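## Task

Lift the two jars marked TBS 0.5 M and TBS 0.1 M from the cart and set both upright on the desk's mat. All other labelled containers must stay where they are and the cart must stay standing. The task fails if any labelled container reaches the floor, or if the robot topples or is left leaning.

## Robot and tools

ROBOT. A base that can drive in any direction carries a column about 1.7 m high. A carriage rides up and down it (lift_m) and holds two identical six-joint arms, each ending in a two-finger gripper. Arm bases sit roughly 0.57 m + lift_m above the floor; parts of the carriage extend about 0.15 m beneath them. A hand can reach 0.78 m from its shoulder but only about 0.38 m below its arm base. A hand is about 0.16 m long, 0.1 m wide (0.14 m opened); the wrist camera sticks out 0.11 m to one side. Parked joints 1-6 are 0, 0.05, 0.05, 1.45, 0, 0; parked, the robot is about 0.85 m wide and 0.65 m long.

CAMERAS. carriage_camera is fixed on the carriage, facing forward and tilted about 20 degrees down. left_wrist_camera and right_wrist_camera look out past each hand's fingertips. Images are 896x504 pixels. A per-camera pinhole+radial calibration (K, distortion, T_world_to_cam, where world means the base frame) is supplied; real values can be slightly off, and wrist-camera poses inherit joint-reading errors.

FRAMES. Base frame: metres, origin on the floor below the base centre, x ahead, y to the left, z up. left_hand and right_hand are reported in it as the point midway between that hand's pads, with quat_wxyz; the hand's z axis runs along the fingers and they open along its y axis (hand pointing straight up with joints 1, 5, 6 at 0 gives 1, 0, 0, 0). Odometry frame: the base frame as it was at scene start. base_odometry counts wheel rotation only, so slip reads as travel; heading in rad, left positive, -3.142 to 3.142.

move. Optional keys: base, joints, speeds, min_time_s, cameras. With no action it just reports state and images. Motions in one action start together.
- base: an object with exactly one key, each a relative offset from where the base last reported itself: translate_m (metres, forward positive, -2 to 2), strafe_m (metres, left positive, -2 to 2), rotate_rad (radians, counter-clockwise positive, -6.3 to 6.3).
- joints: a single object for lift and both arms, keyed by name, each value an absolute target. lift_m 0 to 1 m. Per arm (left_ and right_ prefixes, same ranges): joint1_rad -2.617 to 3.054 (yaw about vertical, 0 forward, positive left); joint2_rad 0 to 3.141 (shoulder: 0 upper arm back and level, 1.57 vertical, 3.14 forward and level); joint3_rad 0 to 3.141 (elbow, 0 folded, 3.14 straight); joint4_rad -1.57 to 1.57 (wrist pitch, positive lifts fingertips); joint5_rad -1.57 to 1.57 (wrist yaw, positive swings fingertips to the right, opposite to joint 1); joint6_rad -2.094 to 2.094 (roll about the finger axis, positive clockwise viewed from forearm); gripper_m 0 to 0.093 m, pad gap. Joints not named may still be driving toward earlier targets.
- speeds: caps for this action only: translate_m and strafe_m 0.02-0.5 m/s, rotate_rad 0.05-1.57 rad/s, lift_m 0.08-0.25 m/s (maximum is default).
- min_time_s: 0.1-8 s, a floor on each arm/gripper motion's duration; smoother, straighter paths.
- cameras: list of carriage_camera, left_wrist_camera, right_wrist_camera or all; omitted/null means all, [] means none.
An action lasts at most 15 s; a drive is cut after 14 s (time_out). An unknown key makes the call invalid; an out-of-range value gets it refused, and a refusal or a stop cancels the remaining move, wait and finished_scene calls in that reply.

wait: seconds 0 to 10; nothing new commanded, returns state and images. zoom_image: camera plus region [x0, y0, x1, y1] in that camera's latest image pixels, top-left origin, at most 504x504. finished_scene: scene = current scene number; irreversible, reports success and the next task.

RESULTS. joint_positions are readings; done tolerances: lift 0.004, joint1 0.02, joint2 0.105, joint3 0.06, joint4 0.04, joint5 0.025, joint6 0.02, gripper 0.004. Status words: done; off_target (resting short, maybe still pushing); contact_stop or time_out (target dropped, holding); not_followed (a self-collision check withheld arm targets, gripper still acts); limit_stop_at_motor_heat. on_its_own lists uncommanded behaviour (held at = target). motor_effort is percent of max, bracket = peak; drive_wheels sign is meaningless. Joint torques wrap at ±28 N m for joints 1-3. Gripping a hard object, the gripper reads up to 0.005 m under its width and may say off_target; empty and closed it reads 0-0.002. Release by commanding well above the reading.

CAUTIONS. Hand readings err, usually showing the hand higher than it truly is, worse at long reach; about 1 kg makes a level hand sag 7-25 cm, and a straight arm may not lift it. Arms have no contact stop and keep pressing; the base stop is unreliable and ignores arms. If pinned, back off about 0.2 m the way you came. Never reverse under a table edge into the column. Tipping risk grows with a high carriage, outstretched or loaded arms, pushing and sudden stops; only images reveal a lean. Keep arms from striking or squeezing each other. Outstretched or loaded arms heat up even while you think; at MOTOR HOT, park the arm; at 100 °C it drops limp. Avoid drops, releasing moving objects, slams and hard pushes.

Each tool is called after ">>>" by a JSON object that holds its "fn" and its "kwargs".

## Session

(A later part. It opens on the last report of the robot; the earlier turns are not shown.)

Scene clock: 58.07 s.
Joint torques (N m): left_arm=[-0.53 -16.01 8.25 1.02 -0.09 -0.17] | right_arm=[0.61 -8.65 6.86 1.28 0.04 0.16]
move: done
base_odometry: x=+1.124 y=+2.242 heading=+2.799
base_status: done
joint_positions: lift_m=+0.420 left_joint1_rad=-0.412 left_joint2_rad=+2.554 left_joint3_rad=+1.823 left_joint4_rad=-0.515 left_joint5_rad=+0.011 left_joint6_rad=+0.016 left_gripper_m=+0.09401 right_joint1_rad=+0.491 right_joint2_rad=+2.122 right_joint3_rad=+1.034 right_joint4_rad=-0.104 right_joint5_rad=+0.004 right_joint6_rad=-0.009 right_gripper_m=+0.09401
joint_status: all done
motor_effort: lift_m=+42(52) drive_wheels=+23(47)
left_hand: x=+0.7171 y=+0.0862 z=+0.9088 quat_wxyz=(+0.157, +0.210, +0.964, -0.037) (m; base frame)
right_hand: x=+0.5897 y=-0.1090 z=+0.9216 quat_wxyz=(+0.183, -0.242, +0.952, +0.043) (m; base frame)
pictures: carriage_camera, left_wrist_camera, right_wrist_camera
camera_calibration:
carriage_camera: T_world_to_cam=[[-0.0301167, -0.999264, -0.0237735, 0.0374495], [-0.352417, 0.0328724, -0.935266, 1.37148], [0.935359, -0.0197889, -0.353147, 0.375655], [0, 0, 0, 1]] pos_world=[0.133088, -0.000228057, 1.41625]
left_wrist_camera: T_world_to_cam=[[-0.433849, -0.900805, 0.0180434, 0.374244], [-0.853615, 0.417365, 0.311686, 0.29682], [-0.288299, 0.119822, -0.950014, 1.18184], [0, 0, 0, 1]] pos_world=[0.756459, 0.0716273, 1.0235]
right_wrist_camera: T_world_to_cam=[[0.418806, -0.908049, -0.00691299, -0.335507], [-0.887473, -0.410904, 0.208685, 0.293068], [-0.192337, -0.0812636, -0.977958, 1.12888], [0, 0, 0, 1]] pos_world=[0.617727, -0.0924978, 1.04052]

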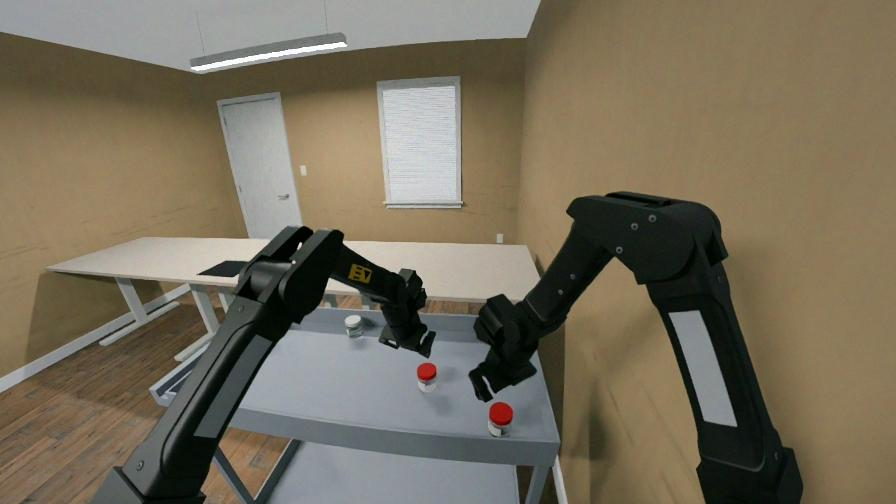

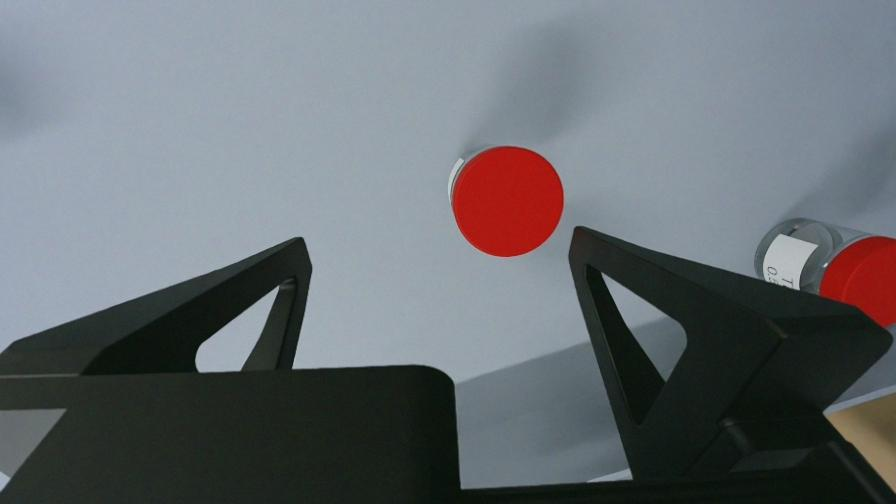

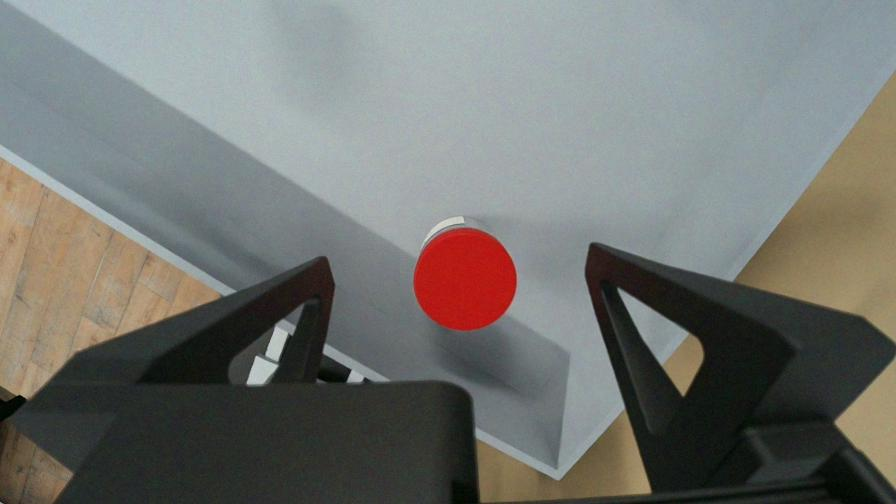

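>>> {"fn": "move", "kwargs": {"joints": {"left_joint1_rad":-0.475,"right_joint1_rad":0.48,"right_joint2_rad":2.05,"right_joint3_rad":0.91,"right_joint4_rad":-0.05}}}

>>> {"fn": "move", "kwargs": {"joints": {"lift_m":0.305}}}

Scene clock: 60.70 s.
Joint torques (N m): left_arm=[-0.23 -16.06 8.23 1.01 -0.04 -0.17] | right_arm=[-0.43 -11.9 4.55 1.51 0.05 0.15]
move: done
base_odometry: x=+1.124 y=+2.242 heading=+2.799
base_status: not commanded
joint_positions: lift_m=+0.420 left_joint1_rad=-0.480 left_joint2_rad=+2.554 left_joint3_rad=+1.823 left_joint4_rad=-0.515 left_joint5_rad=+0.007 left_joint6_rad=+0.014 left_gripper_m=+0.09401 right_joint1_rad=+0.485 right_joint2_rad=+2.082 right_joint3_rad=+0.912 right_joint4_rad=-0.063 right_joint5_rad=+0.004 right_joint6_rad=-0.009 right_gripper_m=+0.09401
joint_status: all done
motor_effort: lift_m=+42(42) drive_wheels=+23(23)
left_hand: x=+0.7016 y=+0.0538 z=+0.9089 quat_wxyz=(+0.157, +0.242, +0.957, -0.041) (m; base frame)
right_hand: x=+0.5602 y=-0.1271 z=+0.9104 quat_wxyz=(+0.164, -0.241, +0.956, +0.038) (m; base frame)
pictures: carriage_camera, left_wrist_camera, right_wrist_camera
camera_calibration:
carriage_camera: T_world_to_cam=[[-0.0301167, -0.999264, -0.0237735, 0.0374495], [-0.352417, 0.0328724, -0.935266, 1.37148], [0.935359, -0.0197889, -0.353147, 0.375655], [0, 0, 0, 1]] pos_world=[0.133088, -0.000228057, 1.41625]
left_wrist_camera: T_world_to_cam=[[-0.491665, -0.870659, 0.0147827, 0.380311], [-0.825168, 0.471264, 0.31146, 0.27445], [-0.278142, 0.140936, -0.950144, 1.17313], [0, 0, 0, 1]] pos_world=[0.73975, 0.0364466, 1.02354]
right_wrist_camera: T_world_to_cam=[[0.413414, -0.910531, -0.00462289, -0.339018], [-0.881449, -0.401473, 0.248729, 0.223195], [-0.228332, -0.0987534, -0.968562, 1.12016], [0, 0, 0, 1]] pos_world=[0.592658, -0.10846, 1.02786]

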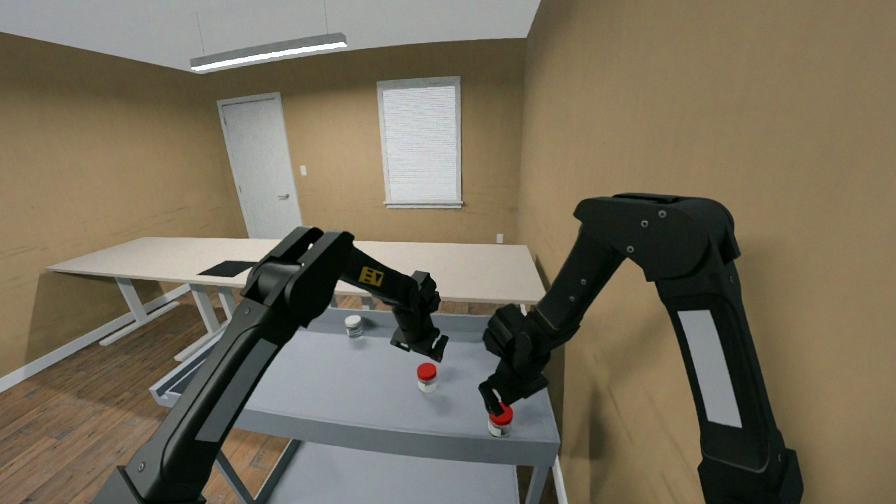

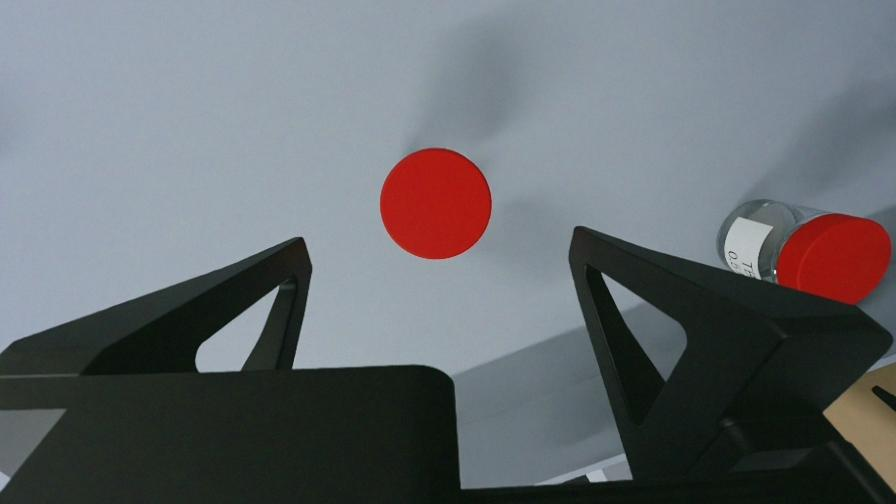

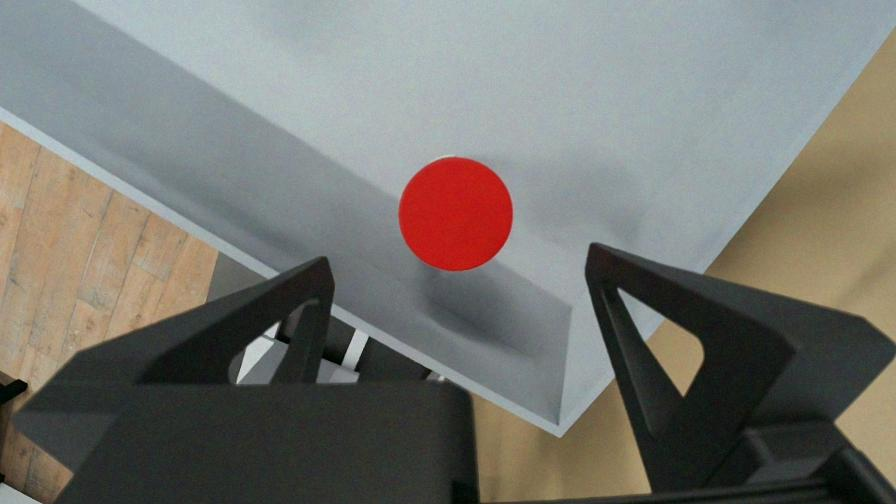

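Scene clock: 61.17 s.
Joint torques (N m): left_arm=[-0.12 -16.06 7.94 0.99 -0.03 -0.17] | right_arm=[-0.36 -11.62 4.68 1.43 0.05 0.15]
move: contact_stop
base_odometry: x=+1.124 y=+2.242 heading=+2.799
base_status: not commanded
joint_positions: lift_m=+0.418 left_joint1_rad=-0.480 left_joint2_rad=+2.556 left_joint3_rad=+1.826 left_joint4_rad=-0.510 left_joint5_rad=+0.007 left_joint6_rad=+0.014 left_gripper_m=+0.09401 right_joint1_rad=+0.485 right_joint2_rad=+2.079 right_joint3_rad=+0.911 right_joint4_rad=-0.059 right_joint5_rad=+0.004 right_joint6_rad=-0.009 right_gripper_m=+0.09401
joint_status: lift_m contact_stop (moved -0.002 of -0.115)
on_its_own: lift_m is held at +0.418, not at your +0.305, since a contact_stop
motor_effort: lift_m=+39(41) drive_wheels=+13(23)
left_hand: x=+0.7031 y=+0.0531 z=+0.9074 quat_wxyz=(+0.159, +0.242, +0.956, -0.041) (m; base frame)
right_hand: x=+0.5613 y=-0.1265 z=+0.9099 quat_wxyz=(+0.167, -0.241, +0.955, +0.038) (m; base frame)
pictures: carriage_camera, left_wrist_camera, right_wrist_camera
camera_calibration:
carriage_camera: T_world_to_cam=[[-0.0301167, -0.999264, -0.0237735, 0.0374098], [-0.352417, 0.0328724, -0.935266, 1.36992], [0.935359, -0.0197889, -0.353147, 0.375066], [0, 0, 0, 1]] pos_world=[0.133088, -0.000228057, 1.41458]
left_wrist_camera: T_world_to_cam=[[-0.491629, -0.870688, 0.014238, 0.380925], [-0.826741, 0.471825, 0.306398, 0.282114], [-0.273495, 0.138863, -0.951797, 1.17056], [0, 0, 0, 1]] pos_world=[0.740651, 0.0360113, 1.02227]
right_wrist_camera: T_world_to_cam=[[0.413442, -0.910517, -0.00500617, -0.338615], [-0.882858, -0.402216, 0.242453, 0.230862], [-0.222771, -0.0958206, -0.97015, 1.11871], [0, 0, 0, 1]] pos_world=[0.593032, -0.108263, 1.02765]

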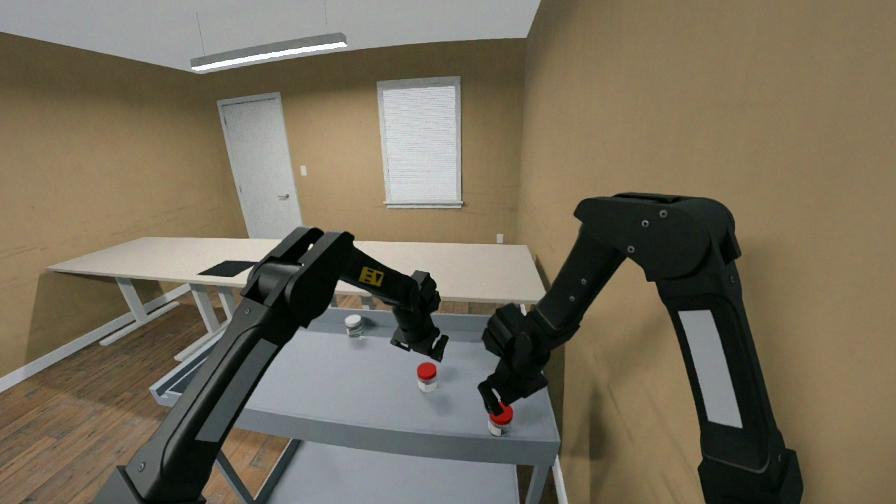

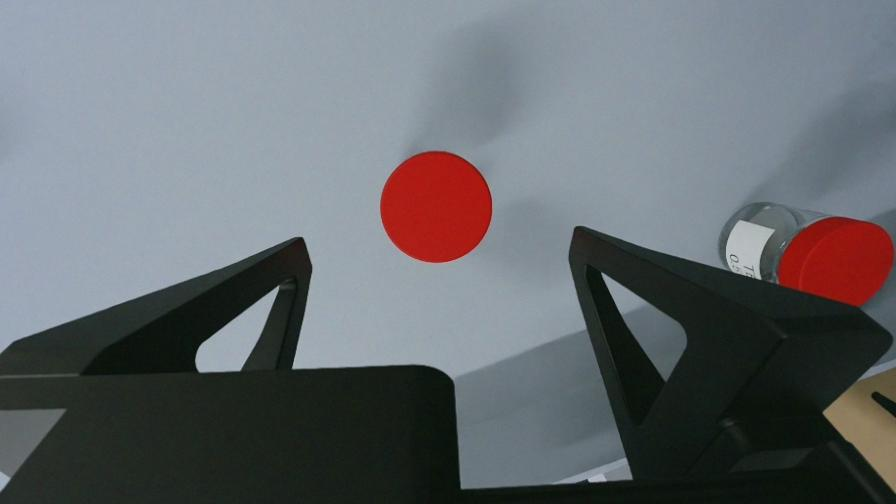

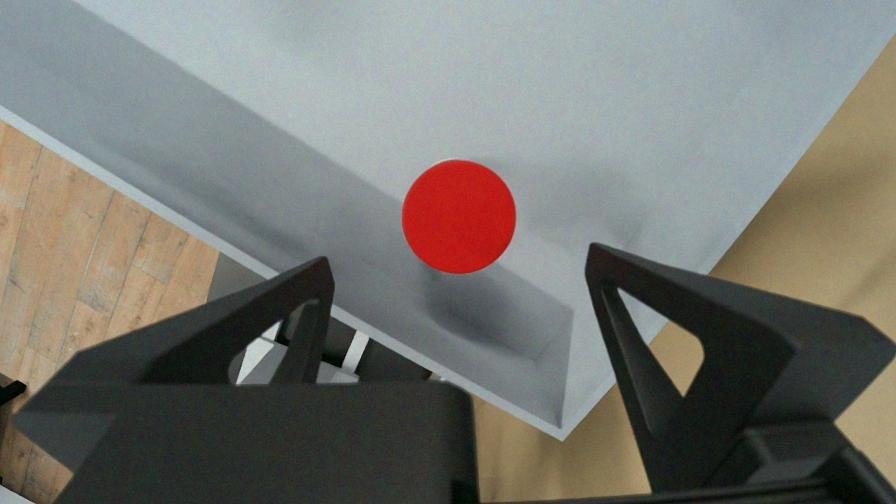

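>>> {"fn": "move", "kwargs": {"joints": {"lift_m":0.305}, "speeds": {"lift_m":0.12}}}

Scene clock: 62.37 s.
Joint torques (N m): left_arm=[-0.14 -16.39 7.88 0.96 -0.02 -0.17] | right_arm=[-0.34 -11.34 4.75 1.4 0.05 0.15]
move: contact_stop
base_odometry: x=+1.125 y=+2.242 heading=+2.799
base_status: not commanded
joint_positions: lift_m=+0.416 left_joint1_rad=-0.479 left_joint2_rad=+2.558 left_joint3_rad=+1.828 left_joint4_rad=-0.508 left_joint5_rad=+0.006 left_joint6_rad=+0.014 left_gripper_m=+0.09401 right_joint1_rad=+0.485 right_joint2_rad=+2.076 right_joint3_rad=+0.910 right_joint4_rad=-0.057 right_joint5_rad=+0.004 right_joint6_rad=-0.009 right_gripper_m=+0.09401
joint_status: lift_m contact_stop (moved -0.002 of -0.113)
on_its_own: lift_m is held at +0.416, not at your +0.305, since a contact_stop
motor_effort: lift_m=+39(41) drive_wheels=+13(14)
left_hand: x=+0.7040 y=+0.0529 z=+0.9054 quat_wxyz=(+0.161, +0.241, +0.956, -0.041) (m; base frame)
right_hand: x=+0.5620 y=-0.1261 z=+0.9092 quat_wxyz=(+0.169, -0.240, +0.955, +0.039) (m; base frame)
pictures: carriage_camera, left_wrist_camera, right_wrist_camera
camera_calibration:
carriage_camera: T_world_to_cam=[[-0.0301167, -0.999264, -0.0237735, 0.0373672], [-0.352417, 0.0328724, -0.935266, 1.36824], [0.935359, -0.0197889, -0.353147, 0.374432], [0, 0, 0, 1]] pos_world=[0.133088, -0.000228057, 1.41279]
left_wrist_camera: T_world_to_cam=[[-0.491224, -0.870924, 0.0137859, 0.381394], [-0.827754, 0.471685, 0.30387, 0.286598], [-0.27115, 0.137857, -0.952614, 1.16817], [0, 0, 0, 1]] pos_world=[0.741332, 0.0359412, 1.02047]
right_wrist_camera: T_world_to_cam=[[0.413463, -0.910506, -0.00527658, -0.338334], [-0.883831, -0.402729, 0.238017, 0.236331], [-0.218841, -0.0937476, -0.971247, 1.1173], [0, 0, 0, 1]] pos_world=[0.593277, -0.108134, 1.02714]

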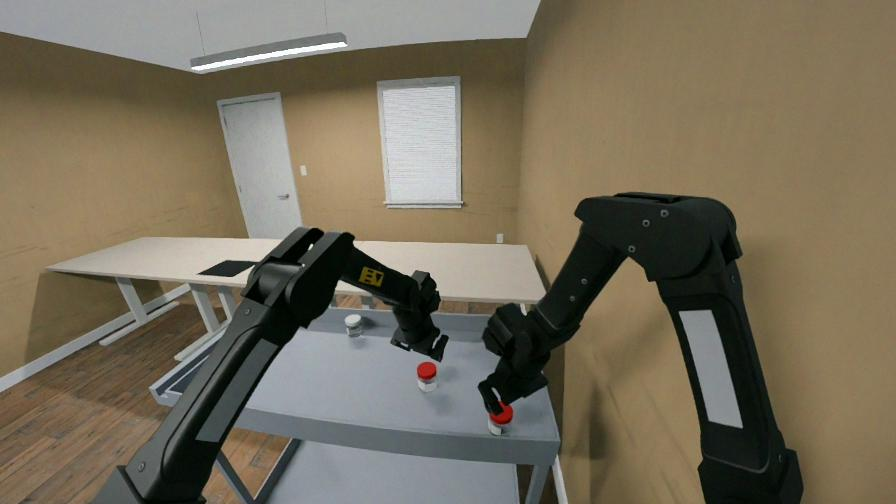

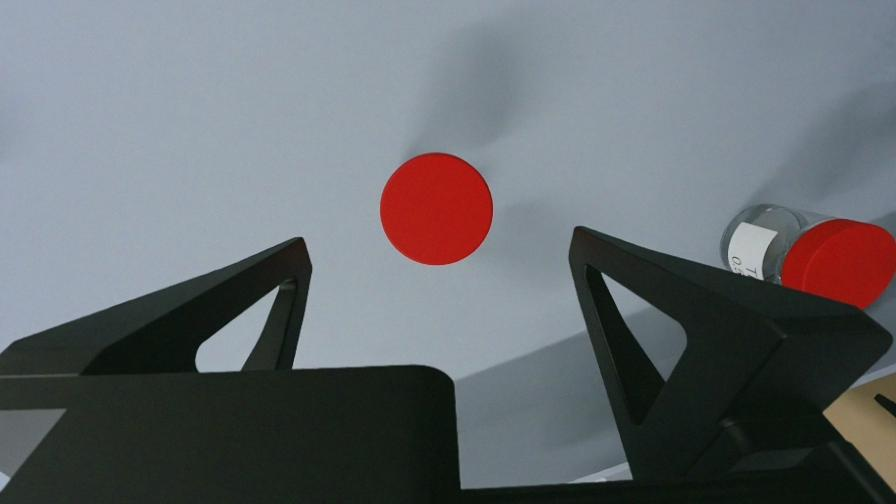

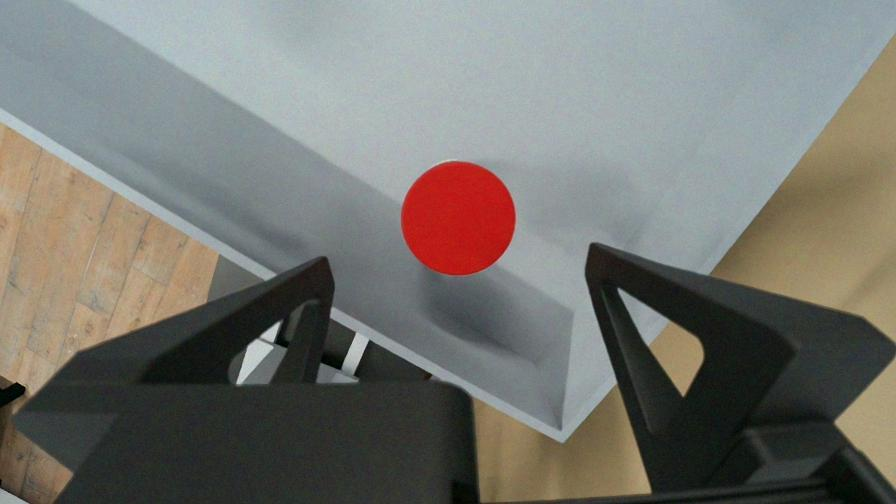

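>>> {"fn": "move", "kwargs": {"joints": {"lift_m":0.46}, "cameras": []}}

>>> {"fn": "move", "kwargs": {"joints": {"lift_m":0.43}, "cameras": []}}

>>> {"fn": "move", "kwargs": {"base": {"translate_m": -0.04}, "cameras": ["carriage_camera","right_wrist_camera"]}}

Scene clock: 64.40 s.
Joint torques (N m): left_arm=[-0.13 -16.91 7.38 0.93 -0.04 -0.16] | right_arm=[-0.57 -10.61 5.01 1.38 0.05 0.14]
move: done
base_odometry: x=+1.125 y=+2.242 heading=+2.799
base_status: not commanded
joint_positions: lift_m=+0.458 left_joint1_rad=-0.479 left_joint2_rad=+2.564 left_joint3_rad=+1.834 left_joint4_rad=-0.504 left_joint5_rad=+0.006 left_joint6_rad=+0.014 left_gripper_m=+0.09401 right_joint1_rad=+0.485 right_joint2_rad=+2.068 right_joint3_rad=+0.909 right_joint4_rad=-0.052 right_joint5_rad=+0.004 right_joint6_rad=-0.008 right_gripper_m=+0.09401
joint_status: all done
motor_effort: lift_m=+57(69) drive_wheels=+13(14)
left_hand: x=+0.7055 y=+0.0522 z=+0.9463 quat_wxyz=(+0.162, +0.241, +0.956, -0.041) (m; base frame)
right_hand: x=+0.5636 y=-0.1253 z=+0.9543 quat_wxyz=(+0.174, -0.240, +0.954, +0.040) (m; base frame)
pictures: none
No camera images: "cameras" was empty.

Scene clock: 64.83 s.
Joint torques (N m): left_arm=[-0.13 -17.29 7.47 0.95 -0.04 -0.17] | right_arm=[-0.25 -10.63 4.97 1.37 0.05 0.14]
move: contact_stop
base_odometry: x=+1.125 y=+2.242 heading=+2.799
base_status: not commanded
joint_positions: lift_m=+0.458 left_joint1_rad=-0.479 left_joint2_rad=+2.564 left_joint3_rad=+1.834 left_joint4_rad=-0.505 left_joint5_rad=+0.006 left_joint6_rad=+0.014 left_gripper_m=+0.09401 right_joint1_rad=+0.485 right_joint2_rad=+2.068 right_joint3_rad=+0.909 right_joint4_rad=-0.052 right_joint5_rad=+0.004 right_joint6_rad=-0.008 right_gripper_m=+0.09401
joint_status: lift_m contact_stop (moved -0.001 of -0.028)
on_its_own: lift_m is held at +0.458, not at your +0.430, since a contact_stop
motor_effort: lift_m=+39(47) drive_wheels=+14(14)
left_hand: x=+0.7052 y=+0.0524 z=+0.9453 quat_wxyz=(+0.162, +0.241, +0.956, -0.041) (m; base frame)
right_hand: x=+0.5636 y=-0.1253 z=+0.9534 quat_wxyz=(+0.174, -0.240, +0.954, +0.040) (m; base frame)
pictures: none
No camera images: "cameras" was empty.

not run: a stop came earlier in this reply.

>>> {"fn": "move", "kwargs": {"joints": {"lift_m":0.43}, "speeds": {"lift_m":0.08}, "cameras": []}}

>>> {"fn": "move", "kwargs": {"base": {"translate_m": -0.04}, "cameras": ["carriage_camera","right_wrist_camera"]}}

>>> {"fn": "move", "kwargs": {"joints": {"lift_m":0.40}, "cameras": []}}

Scene clock: 66.10 s.
Joint torques (N m): left_arm=[-0.01 -17.16 7.32 0.95 -0.03 -0.17] | right_arm=[-0.55 -10.5 5.07 1.38 0.08 0.15]
move: contact_stop
base_odometry: x=+1.125 y=+2.242 heading=+2.799
base_status: not commanded
joint_positions: lift_m=+0.456 left_joint1_rad=-0.479 left_joint2_rad=+2.565 left_joint3_rad=+1.835 left_joint4_rad=-0.506 left_joint5_rad=+0.005 left_joint6_rad=+0.014 left_gripper_m=+0.09401 right_joint1_rad=+0.485 right_joint2_rad=+2.067 right_joint3_rad=+0.907 right_joint4_rad=-0.052 right_joint5_rad=+0.004 right_joint6_rad=-0.008 right_gripper_m=+0.09401
joint_status: lift_m contact_stop (moved -0.002 of -0.028)
on_its_own: lift_m is held at +0.456, not at your +0.430, since a contact_stop
motor_effort: lift_m=+39(41) drive_wheels=+13(14)
left_hand: x=+0.7053 y=+0.0527 z=+0.9432 quat_wxyz=(+0.161, +0.241, +0.956, -0.041) (m; base frame)
right_hand: x=+0.5633 y=-0.1254 z=+0.9517 quat_wxyz=(+0.174, -0.240, +0.954, +0.040) (m; base frame)
pictures: none
No camera images: "cameras" was empty.

not run: a stop came earlier in this reply.

not run: a stop came earlier in this reply.

>>> {"fn": "move", "kwargs": {"base": {"translate_m": -0.03}, "cameras": []}}

>>> {"fn": "move", "kwargs": {"joints": {"lift_m":0.41}, "cameras": ["carriage_camera","right_wrist_camera"]}}

Scene clock: 67.67 s.
Joint torques (N m): left_arm=[-0.24 -17.14 7.34 0.95 -0.03 -0.17] | right_arm=[0.03 -10.48 5.09 1.38 0.06 0.14]
move: done
base_odometry: x=+1.153 y=+2.232 heading=+2.799
base_status: done
joint_positions: lift_m=+0.456 left_joint1_rad=-0.478 left_joint2_rad=+2.565 left_joint3_rad=+1.835 left_joint4_rad=-0.505 left_joint5_rad=+0.005 left_joint6_rad=+0.014 left_gripper_m=+0.09401 right_joint1_rad=+0.483 right_joint2_rad=+2.067 right_joint3_rad=+0.907 right_joint4_rad=-0.052 right_joint5_rad=+0.004 right_joint6_rad=-0.008 right_gripper_m=+0.09401
joint_status: not commanded
on_its_own: lift_m is held at +0.456, not at your +0.430, since a contact_stop
motor_effort: lift_m=+39(39) drive_wheels=+20(34)
left_hand: x=+0.7056 y=+0.0528 z=+0.9432 quat_wxyz=(+0.162, +0.241, +0.956, -0.041) (m; base frame)
right_hand: x=+0.5637 y=-0.1263 z=+0.9517 quat_wxyz=(+0.174, -0.239, +0.955, +0.040) (m; base frame)
pictures: none
No camera images: "cameras" was empty.

Scene clock: 68.03 s.
Joint torques (N m): left_arm=[-0.23 -17.29 7.42 0.94 -0.03 -0.17] | right_arm=[-0.08 -10.5 5.08 1.38 0.05 0.14]
move: contact_stop
base_odometry: x=+1.153 y=+2.232 heading=+2.799
base_status: not commanded
joint_positions: lift_m=+0.456 left_joint1_rad=-0.478 left_joint2_rad=+2.565 left_joint3_rad=+1.835 left_joint4_rad=-0.505 left_joint5_rad=+0.005 left_joint6_rad=+0.014 left_gripper_m=+0.09401 right_joint1_rad=+0.483 right_joint2_rad=+2.067 right_joint3_rad=+0.907 right_joint4_rad=-0.052 right_joint5_rad=+0.004 right_joint6_rad=-0.008 right_gripper_m=+0.09401
joint_status: lift_m contact_stop (moved +0.000 of -0.046)
on_its_own: lift_m is held at +0.456, not at your +0.410, since a contact_stop
motor_effort: lift_m=+39(40) drive_wheels=+19(20)
left_hand: x=+0.7056 y=+0.0528 z=+0.9433 quat_wxyz=(+0.162, +0.241, +0.956, -0.041) (m; base frame)
right_hand: x=+0.5637 y=-0.1263 z=+0.9517 quat_wxyz=(+0.174, -0.239, +0.955, +0.040) (m; base frame)
pictures: carriage_camera, right_wrist_camera
camera_calibration:
carriage_camera: T_world_to_cam=[[-0.0301167, -0.999264, -0.0237735, 0.0383069], [-0.352417, 0.0328724, -0.935266, 1.40521], [0.935359, -0.0197889, -0.353147, 0.388391], [0, 0, 0, 1]] pos_world=[0.133088, -0.000228057, 1.45231]
right_wrist_camera: T_world_to_cam=[[0.410997, -0.911612, -0.00673152, -0.336283], [-0.886975, -0.401574, 0.228064, 0.239094], [-0.210609, -0.0877627, -0.973623, 1.15732], [0, 0, 0, 1]] pos_world=[0.594023, -0.108976, 1.07]

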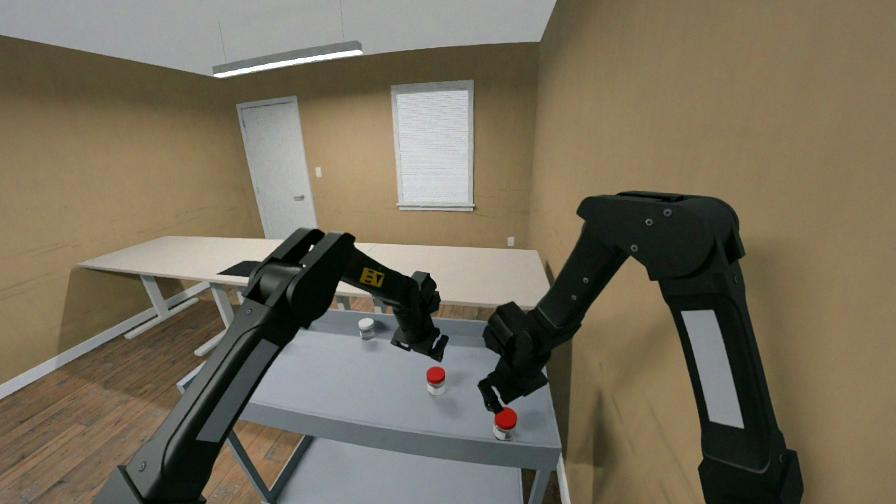

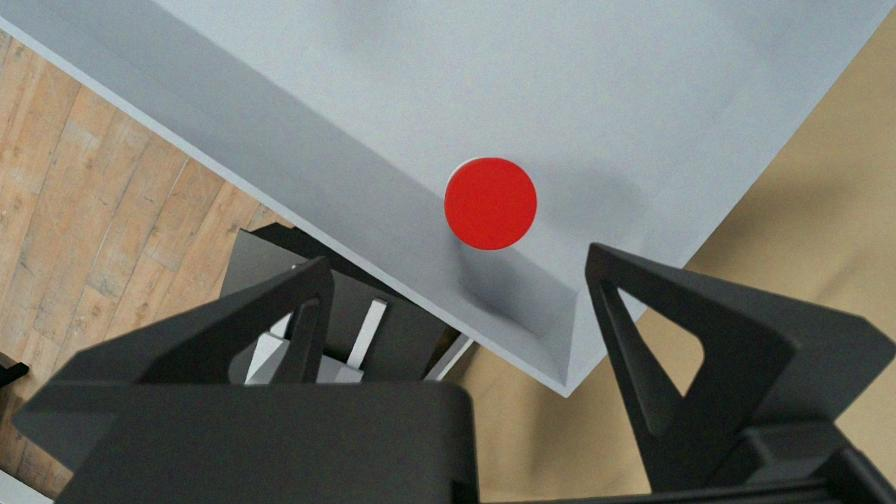

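>>> {"fn": "move", "kwargs": {"joints": {"left_joint1_rad":-0.478,"left_joint2_rad":3.031,"left_joint3_rad":2.153,"left_joint4_rad":-0.3225,"right_joint1_rad":0.422,"right_joint2_rad":2.648,"right_joint3_rad":1.06,"right_joint4_rad":0.396}, "min_time_s": 2}}

Scene clock: 71.77 s.
Joint torques (N m): left_arm=[-0.47 -16.29 7.76 1.03 -0.03 -0.17] | right_arm=[0.24 -8.38 2.73 1.27 0.06 0.03]
move: done
base_odometry: x=+1.153 y=+2.232 heading=+2.799
base_status: not commanded
joint_positions: lift_m=+0.456 left_joint1_rad=-0.478 left_joint2_rad=+3.022 left_joint3_rad=+2.122 left_joint4_rad=-0.337 left_joint5_rad=+0.005 left_joint6_rad=+0.014 left_gripper_m=+0.09401 right_joint1_rad=+0.421 right_joint2_rad=+2.625 right_joint3_rad=+1.060 right_joint4_rad=+0.416 right_joint5_rad=+0.004 right_joint6_rad=+0.002 right_gripper_m=+0.09401
joint_status: all done
on_its_own: lift_m is held at +0.456, not at your +0.410, since a contact_stop
motor_effort: lift_m=+39(40) drive_wheels=+19(20)
left_hand: x=+0.7208 y=+0.0448 z=+0.7949 quat_wxyz=(+0.161, +0.241, +0.956, -0.041) (m; base frame)
right_hand: x=+0.5984 y=-0.1366 z=+0.8118 quat_wxyz=(+0.205, -0.203, +0.957, +0.042) (m; base frame)
pictures: carriage_camera, left_wrist_camera, right_wrist_camera
camera_calibration:
carriage_camera: T_world_to_cam=[[-0.0301167, -0.999264, -0.0237735, 0.0383069], [-0.352417, 0.0328724, -0.935266, 1.40521], [0.935359, -0.0197889, -0.353147, 0.388391], [0, 0, 0, 1]] pos_world=[0.133088, -0.000228057, 1.45231]
left_wrist_camera: T_world_to_cam=[[-0.490351, -0.871427, 0.0130523, 0.384094], [-0.828435, 0.470706, 0.303533, 0.338728], [-0.270651, 0.138025, -0.952732, 1.06826], [0, 0, 0, 1]] pos_world=[0.75808, 0.0278225, 0.909935]
right_wrist_camera: T_world_to_cam=[[0.345612, -0.938261, -0.0147999, -0.31888], [-0.924379, -0.343127, 0.166696, 0.377794], [-0.161483, -0.0439315, -0.985897, 1.01402], [0, 0, 0, 1]] pos_world=[0.623181, -0.125013, 0.932027]

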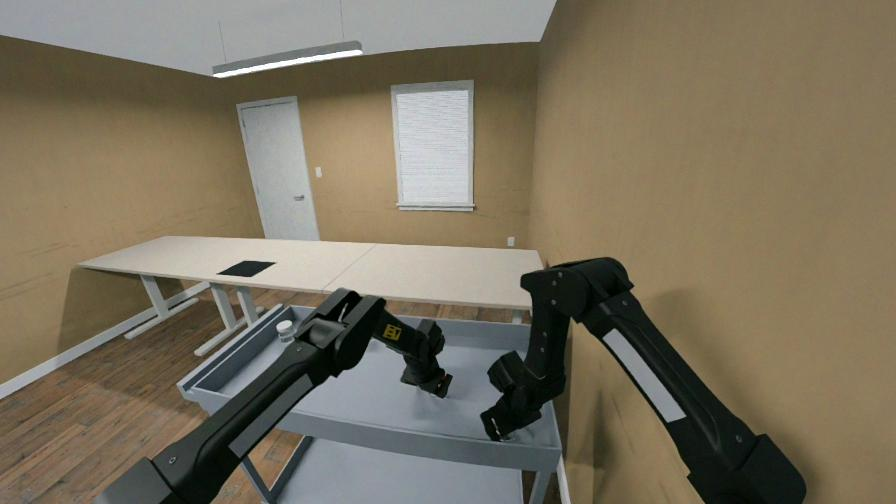

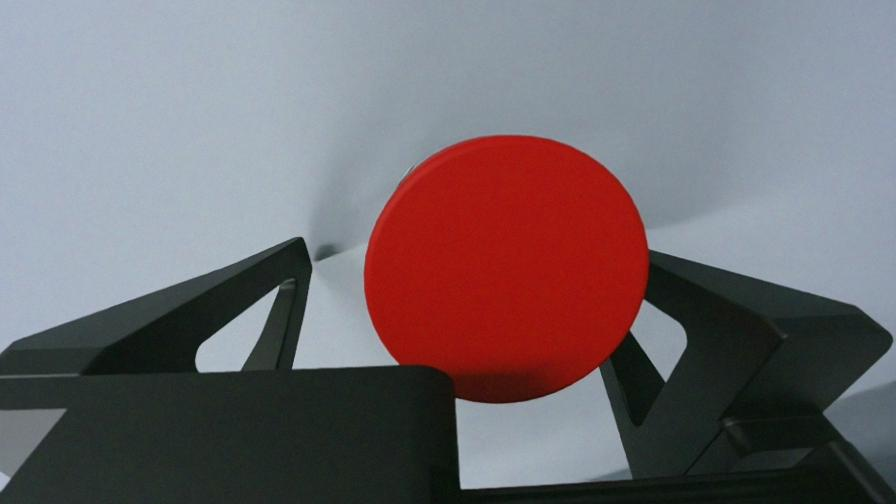

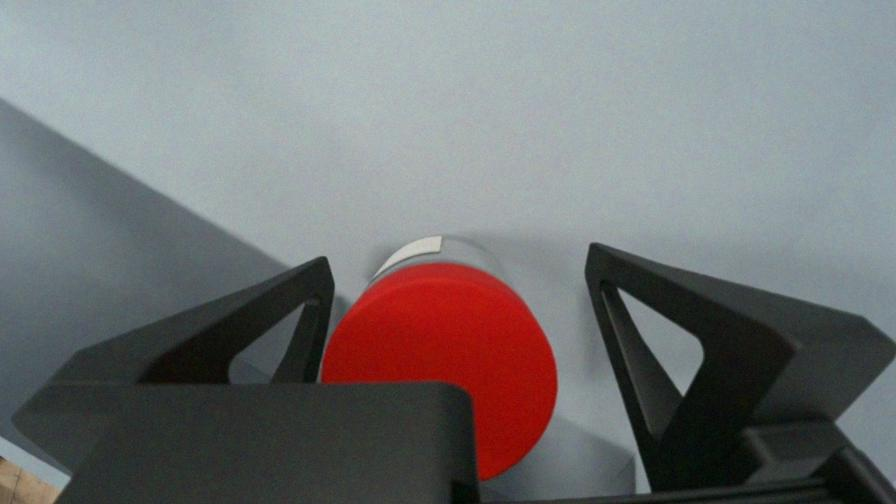

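>>> {"fn": "move", "kwargs": {"joints": {"left_joint1_rad":-0.51,"right_joint1_rad":0.435,"right_joint2_rad":2.65,"right_joint3_rad":0.99,"right_joint4_rad":0.42}, "min_time_s": 0.8}}

Scene clock: 73.73 s.
Joint torques (N m): left_arm=[-0.81 -16.29 7.75 1.04 -0.03 -0.16] | right_arm=[1.47 -7.91 1.09 0.85 0 -0.04]
move: off_target
base_odometry: x=+1.153 y=+2.232 heading=+2.799
base_status: not commanded
joint_positions: lift_m=+0.456 left_joint1_rad=-0.507 left_joint2_rad=+3.022 left_joint3_rad=+2.122 left_joint4_rad=-0.337 left_joint5_rad=+0.005 left_joint6_rad=+0.014 left_gripper_m=+0.09401 right_joint1_rad=+0.421 right_joint2_rad=+2.625 right_joint3_rad=+1.006 right_joint4_rad=+0.477 right_joint5_rad=+0.010 right_joint6_rad=+0.010 right_gripper_m=+0.09401
joint_status: right_joint4_rad off_target (ended at +0.477, target +0.420); the others done
on_its_own: lift_m is held at +0.456, not at your +0.410, since a contact_stop
motor_effort: lift_m=+39(40) drive_wheels=+19(19)
left_hand: x=+0.7133 y=+0.0304 z=+0.7950 quat_wxyz=(+0.161, +0.255, +0.953, -0.043) (m; base frame)
right_hand: x=+0.5879 y=-0.1425 z=+0.8095 quat_wxyz=(+0.209, -0.198, +0.957, +0.041) (m; base frame)
pictures: carriage_camera, left_wrist_camera, right_wrist_camera
camera_calibration:
carriage_camera: T_world_to_cam=[[-0.0301167, -0.999264, -0.0237735, 0.0383069], [-0.352417, 0.0328724, -0.935266, 1.40521], [0.935359, -0.0197889, -0.353147, 0.388391], [0, 0, 0, 1]] pos_world=[0.133088, -0.000228057, 1.45231]
left_wrist_camera: T_world_to_cam=[[-0.515415, -0.856842, 0.0130263, 0.385262], [-0.814644, 0.494635, 0.302807, 0.329234], [-0.265901, 0.145459, -0.952963, 1.06483], [0, 0, 0, 1]] pos_world=[0.749916, 0.012369, 0.910027]
right_wrist_camera: T_world_to_cam=[[0.33681, -0.941485, -0.0128674, -0.317628], [-0.928722, -0.334432, 0.160097, 0.375597], [-0.155032, -0.041972, -0.987017, 1.00717], [0, 0, 0, 1]] pos_world=[0.611949, -0.131157, 0.92988]

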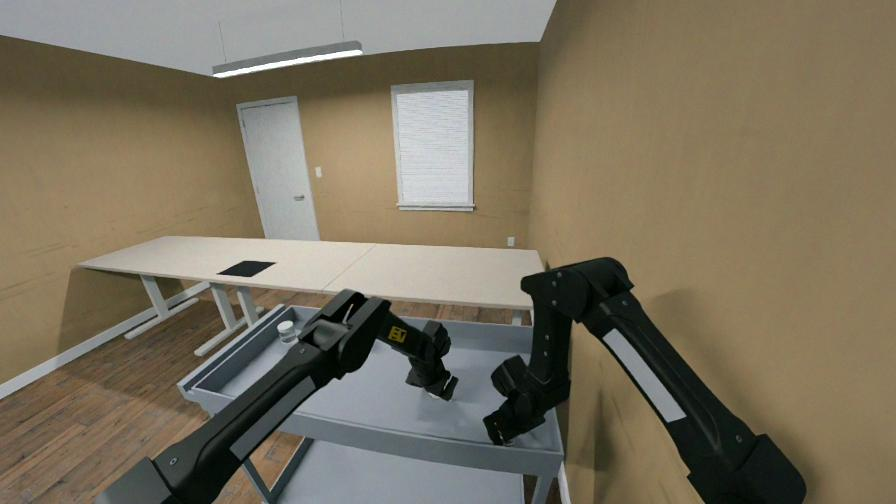

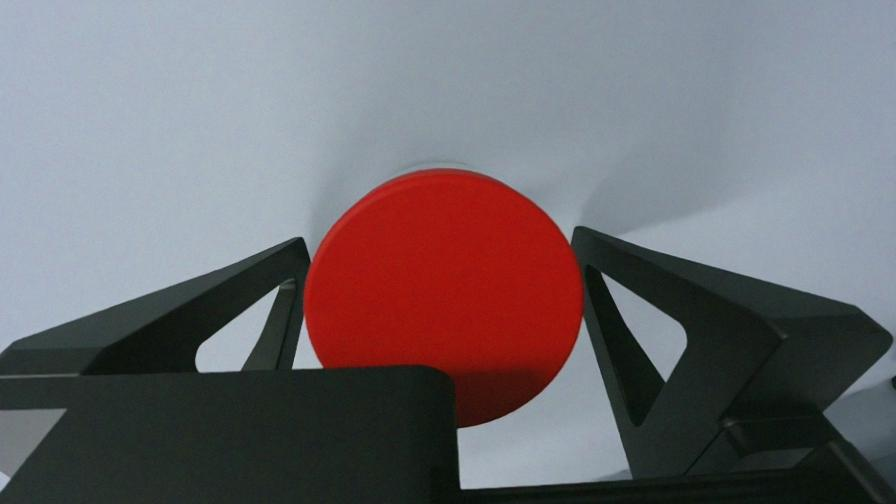

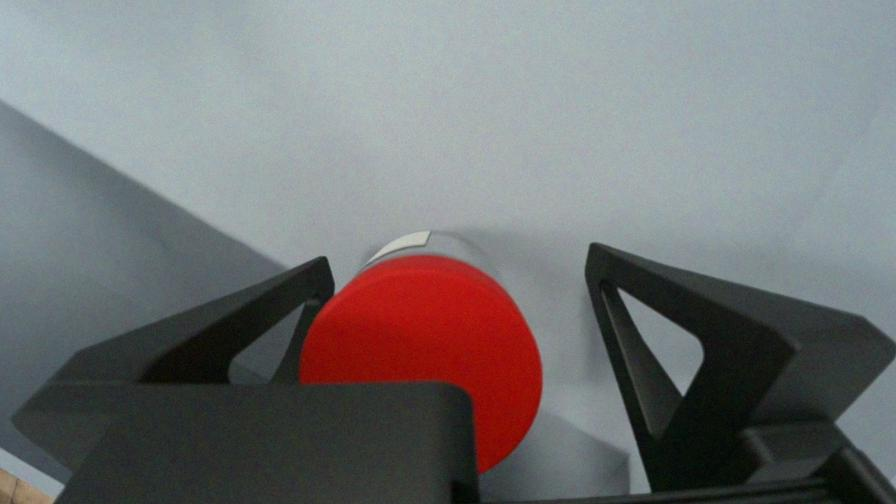

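>>> {"fn": "move", "kwargs": {"joints": {"right_joint1_rad":0.422,"right_joint2_rad":2.402,"right_joint3_rad":0.918,"right_joint4_rad":0.284}, "cameras": []}}

>>> {"fn": "move", "kwargs": {"joints": {"right_joint1_rad":0.458}, "cameras": ["right_wrist_camera","carriage_camera"]}}

Scene clock: 77.20 s.
Joint torques (N m): left_arm=[-0.75 -16.28 7.75 1.03 -0.03 -0.16] | right_arm=[0.16 -12.11 2.59 1.19 -0.07 -0.02]
move: done
base_odometry: x=+1.153 y=+2.232 heading=+2.799
base_status: not commanded
joint_positions: lift_m=+0.456 left_joint1_rad=-0.507 left_joint2_rad=+3.022 left_joint3_rad=+2.122 left_joint4_rad=-0.336 left_joint5_rad=+0.005 left_joint6_rad=+0.014 left_gripper_m=+0.09401 right_joint1_rad=+0.422 right_joint2_rad=+2.429 right_joint3_rad=+0.923 right_joint4_rad=+0.297 right_joint5_rad=+0.016 right_joint6_rad=+0.008 right_gripper_m=+0.09401
joint_status: all done
on_its_own: lift_m is held at +0.456, not at your +0.410, since a contact_stop
motor_effort: lift_m=+39(40) drive_wheels=+19(19)
left_hand: x=+0.7133 y=+0.0304 z=+0.7950 quat_wxyz=(+0.161, +0.255, +0.953, -0.043) (m; base frame)
right_hand: x=+0.5725 y=-0.1503 z=+0.8524 quat_wxyz=(+0.177, -0.201, +0.963, +0.031) (m; base frame)
pictures: none
No camera images: "cameras" was empty.

Scene clock: 77.80 s.
Joint torques (N m): left_arm=[-0.75 -16.28 7.76 1.03 -0.03 -0.17] | right_arm=[0.32 -12.08 2.58 1.22 -0.05 -0.02]
move: done
base_odometry: x=+1.153 y=+2.232 heading=+2.799
base_status: not commanded
joint_positions: lift_m=+0.456 left_joint1_rad=-0.507 left_joint2_rad=+3.022 left_joint3_rad=+2.122 left_joint4_rad=-0.336 left_joint5_rad=+0.005 left_joint6_rad=+0.014 left_gripper_m=+0.09401 right_joint1_rad=+0.457 right_joint2_rad=+2.429 right_joint3_rad=+0.923 right_joint4_rad=+0.296 right_joint5_rad=+0.014 right_joint6_rad=+0.008 right_gripper_m=+0.09401
joint_status: all done
on_its_own: lift_m is held at +0.456, not at your +0.410, since a contact_stop
motor_effort: lift_m=+39(39) drive_wheels=+19(19)
left_hand: x=+0.7133 y=+0.0304 z=+0.7950 quat_wxyz=(+0.161, +0.255, +0.953, -0.043) (m; base frame)
right_hand: x=+0.5666 y=-0.1379 z=+0.8523 quat_wxyz=(+0.176, -0.218, +0.959, +0.035) (m; base frame)
pictures: carriage_camera, right_wrist_camera
camera_calibration:
carriage_camera: T_world_to_cam=[[-0.0301167, -0.999264, -0.0237735, 0.0383069], [-0.352417, 0.0328724, -0.935266, 1.40521], [0.935359, -0.0197889, -0.353147, 0.388391], [0, 0, 0, 1]] pos_world=[0.133088, -0.000228057, 1.45231]
right_wrist_camera: T_world_to_cam=[[0.369665, -0.92916, -0.00301364, -0.330957], [-0.904912, -0.36075, 0.225818, 0.277324], [-0.210909, -0.08075, -0.974165, 1.06174], [0, 0, 0, 1]] pos_world=[0.597226, -0.121732, 0.970683]

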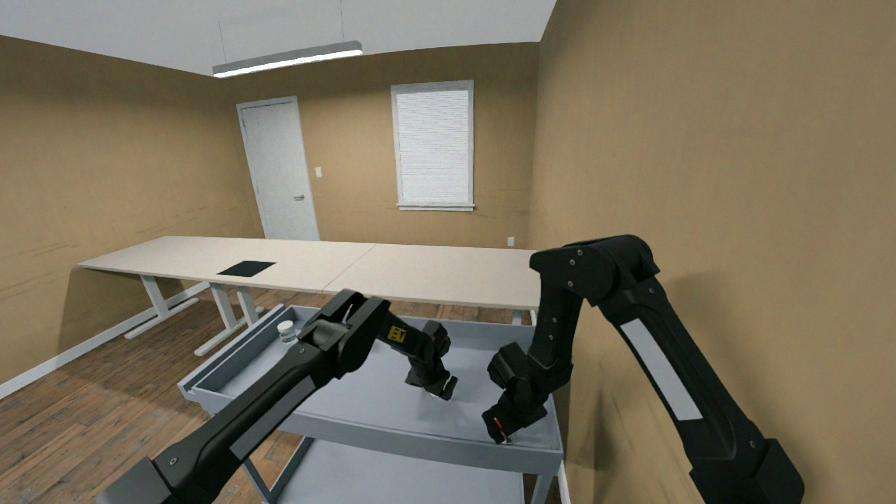

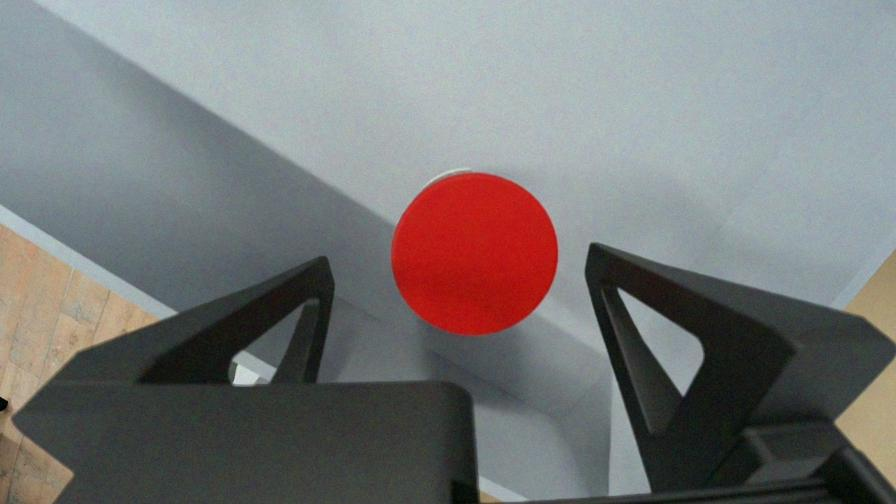

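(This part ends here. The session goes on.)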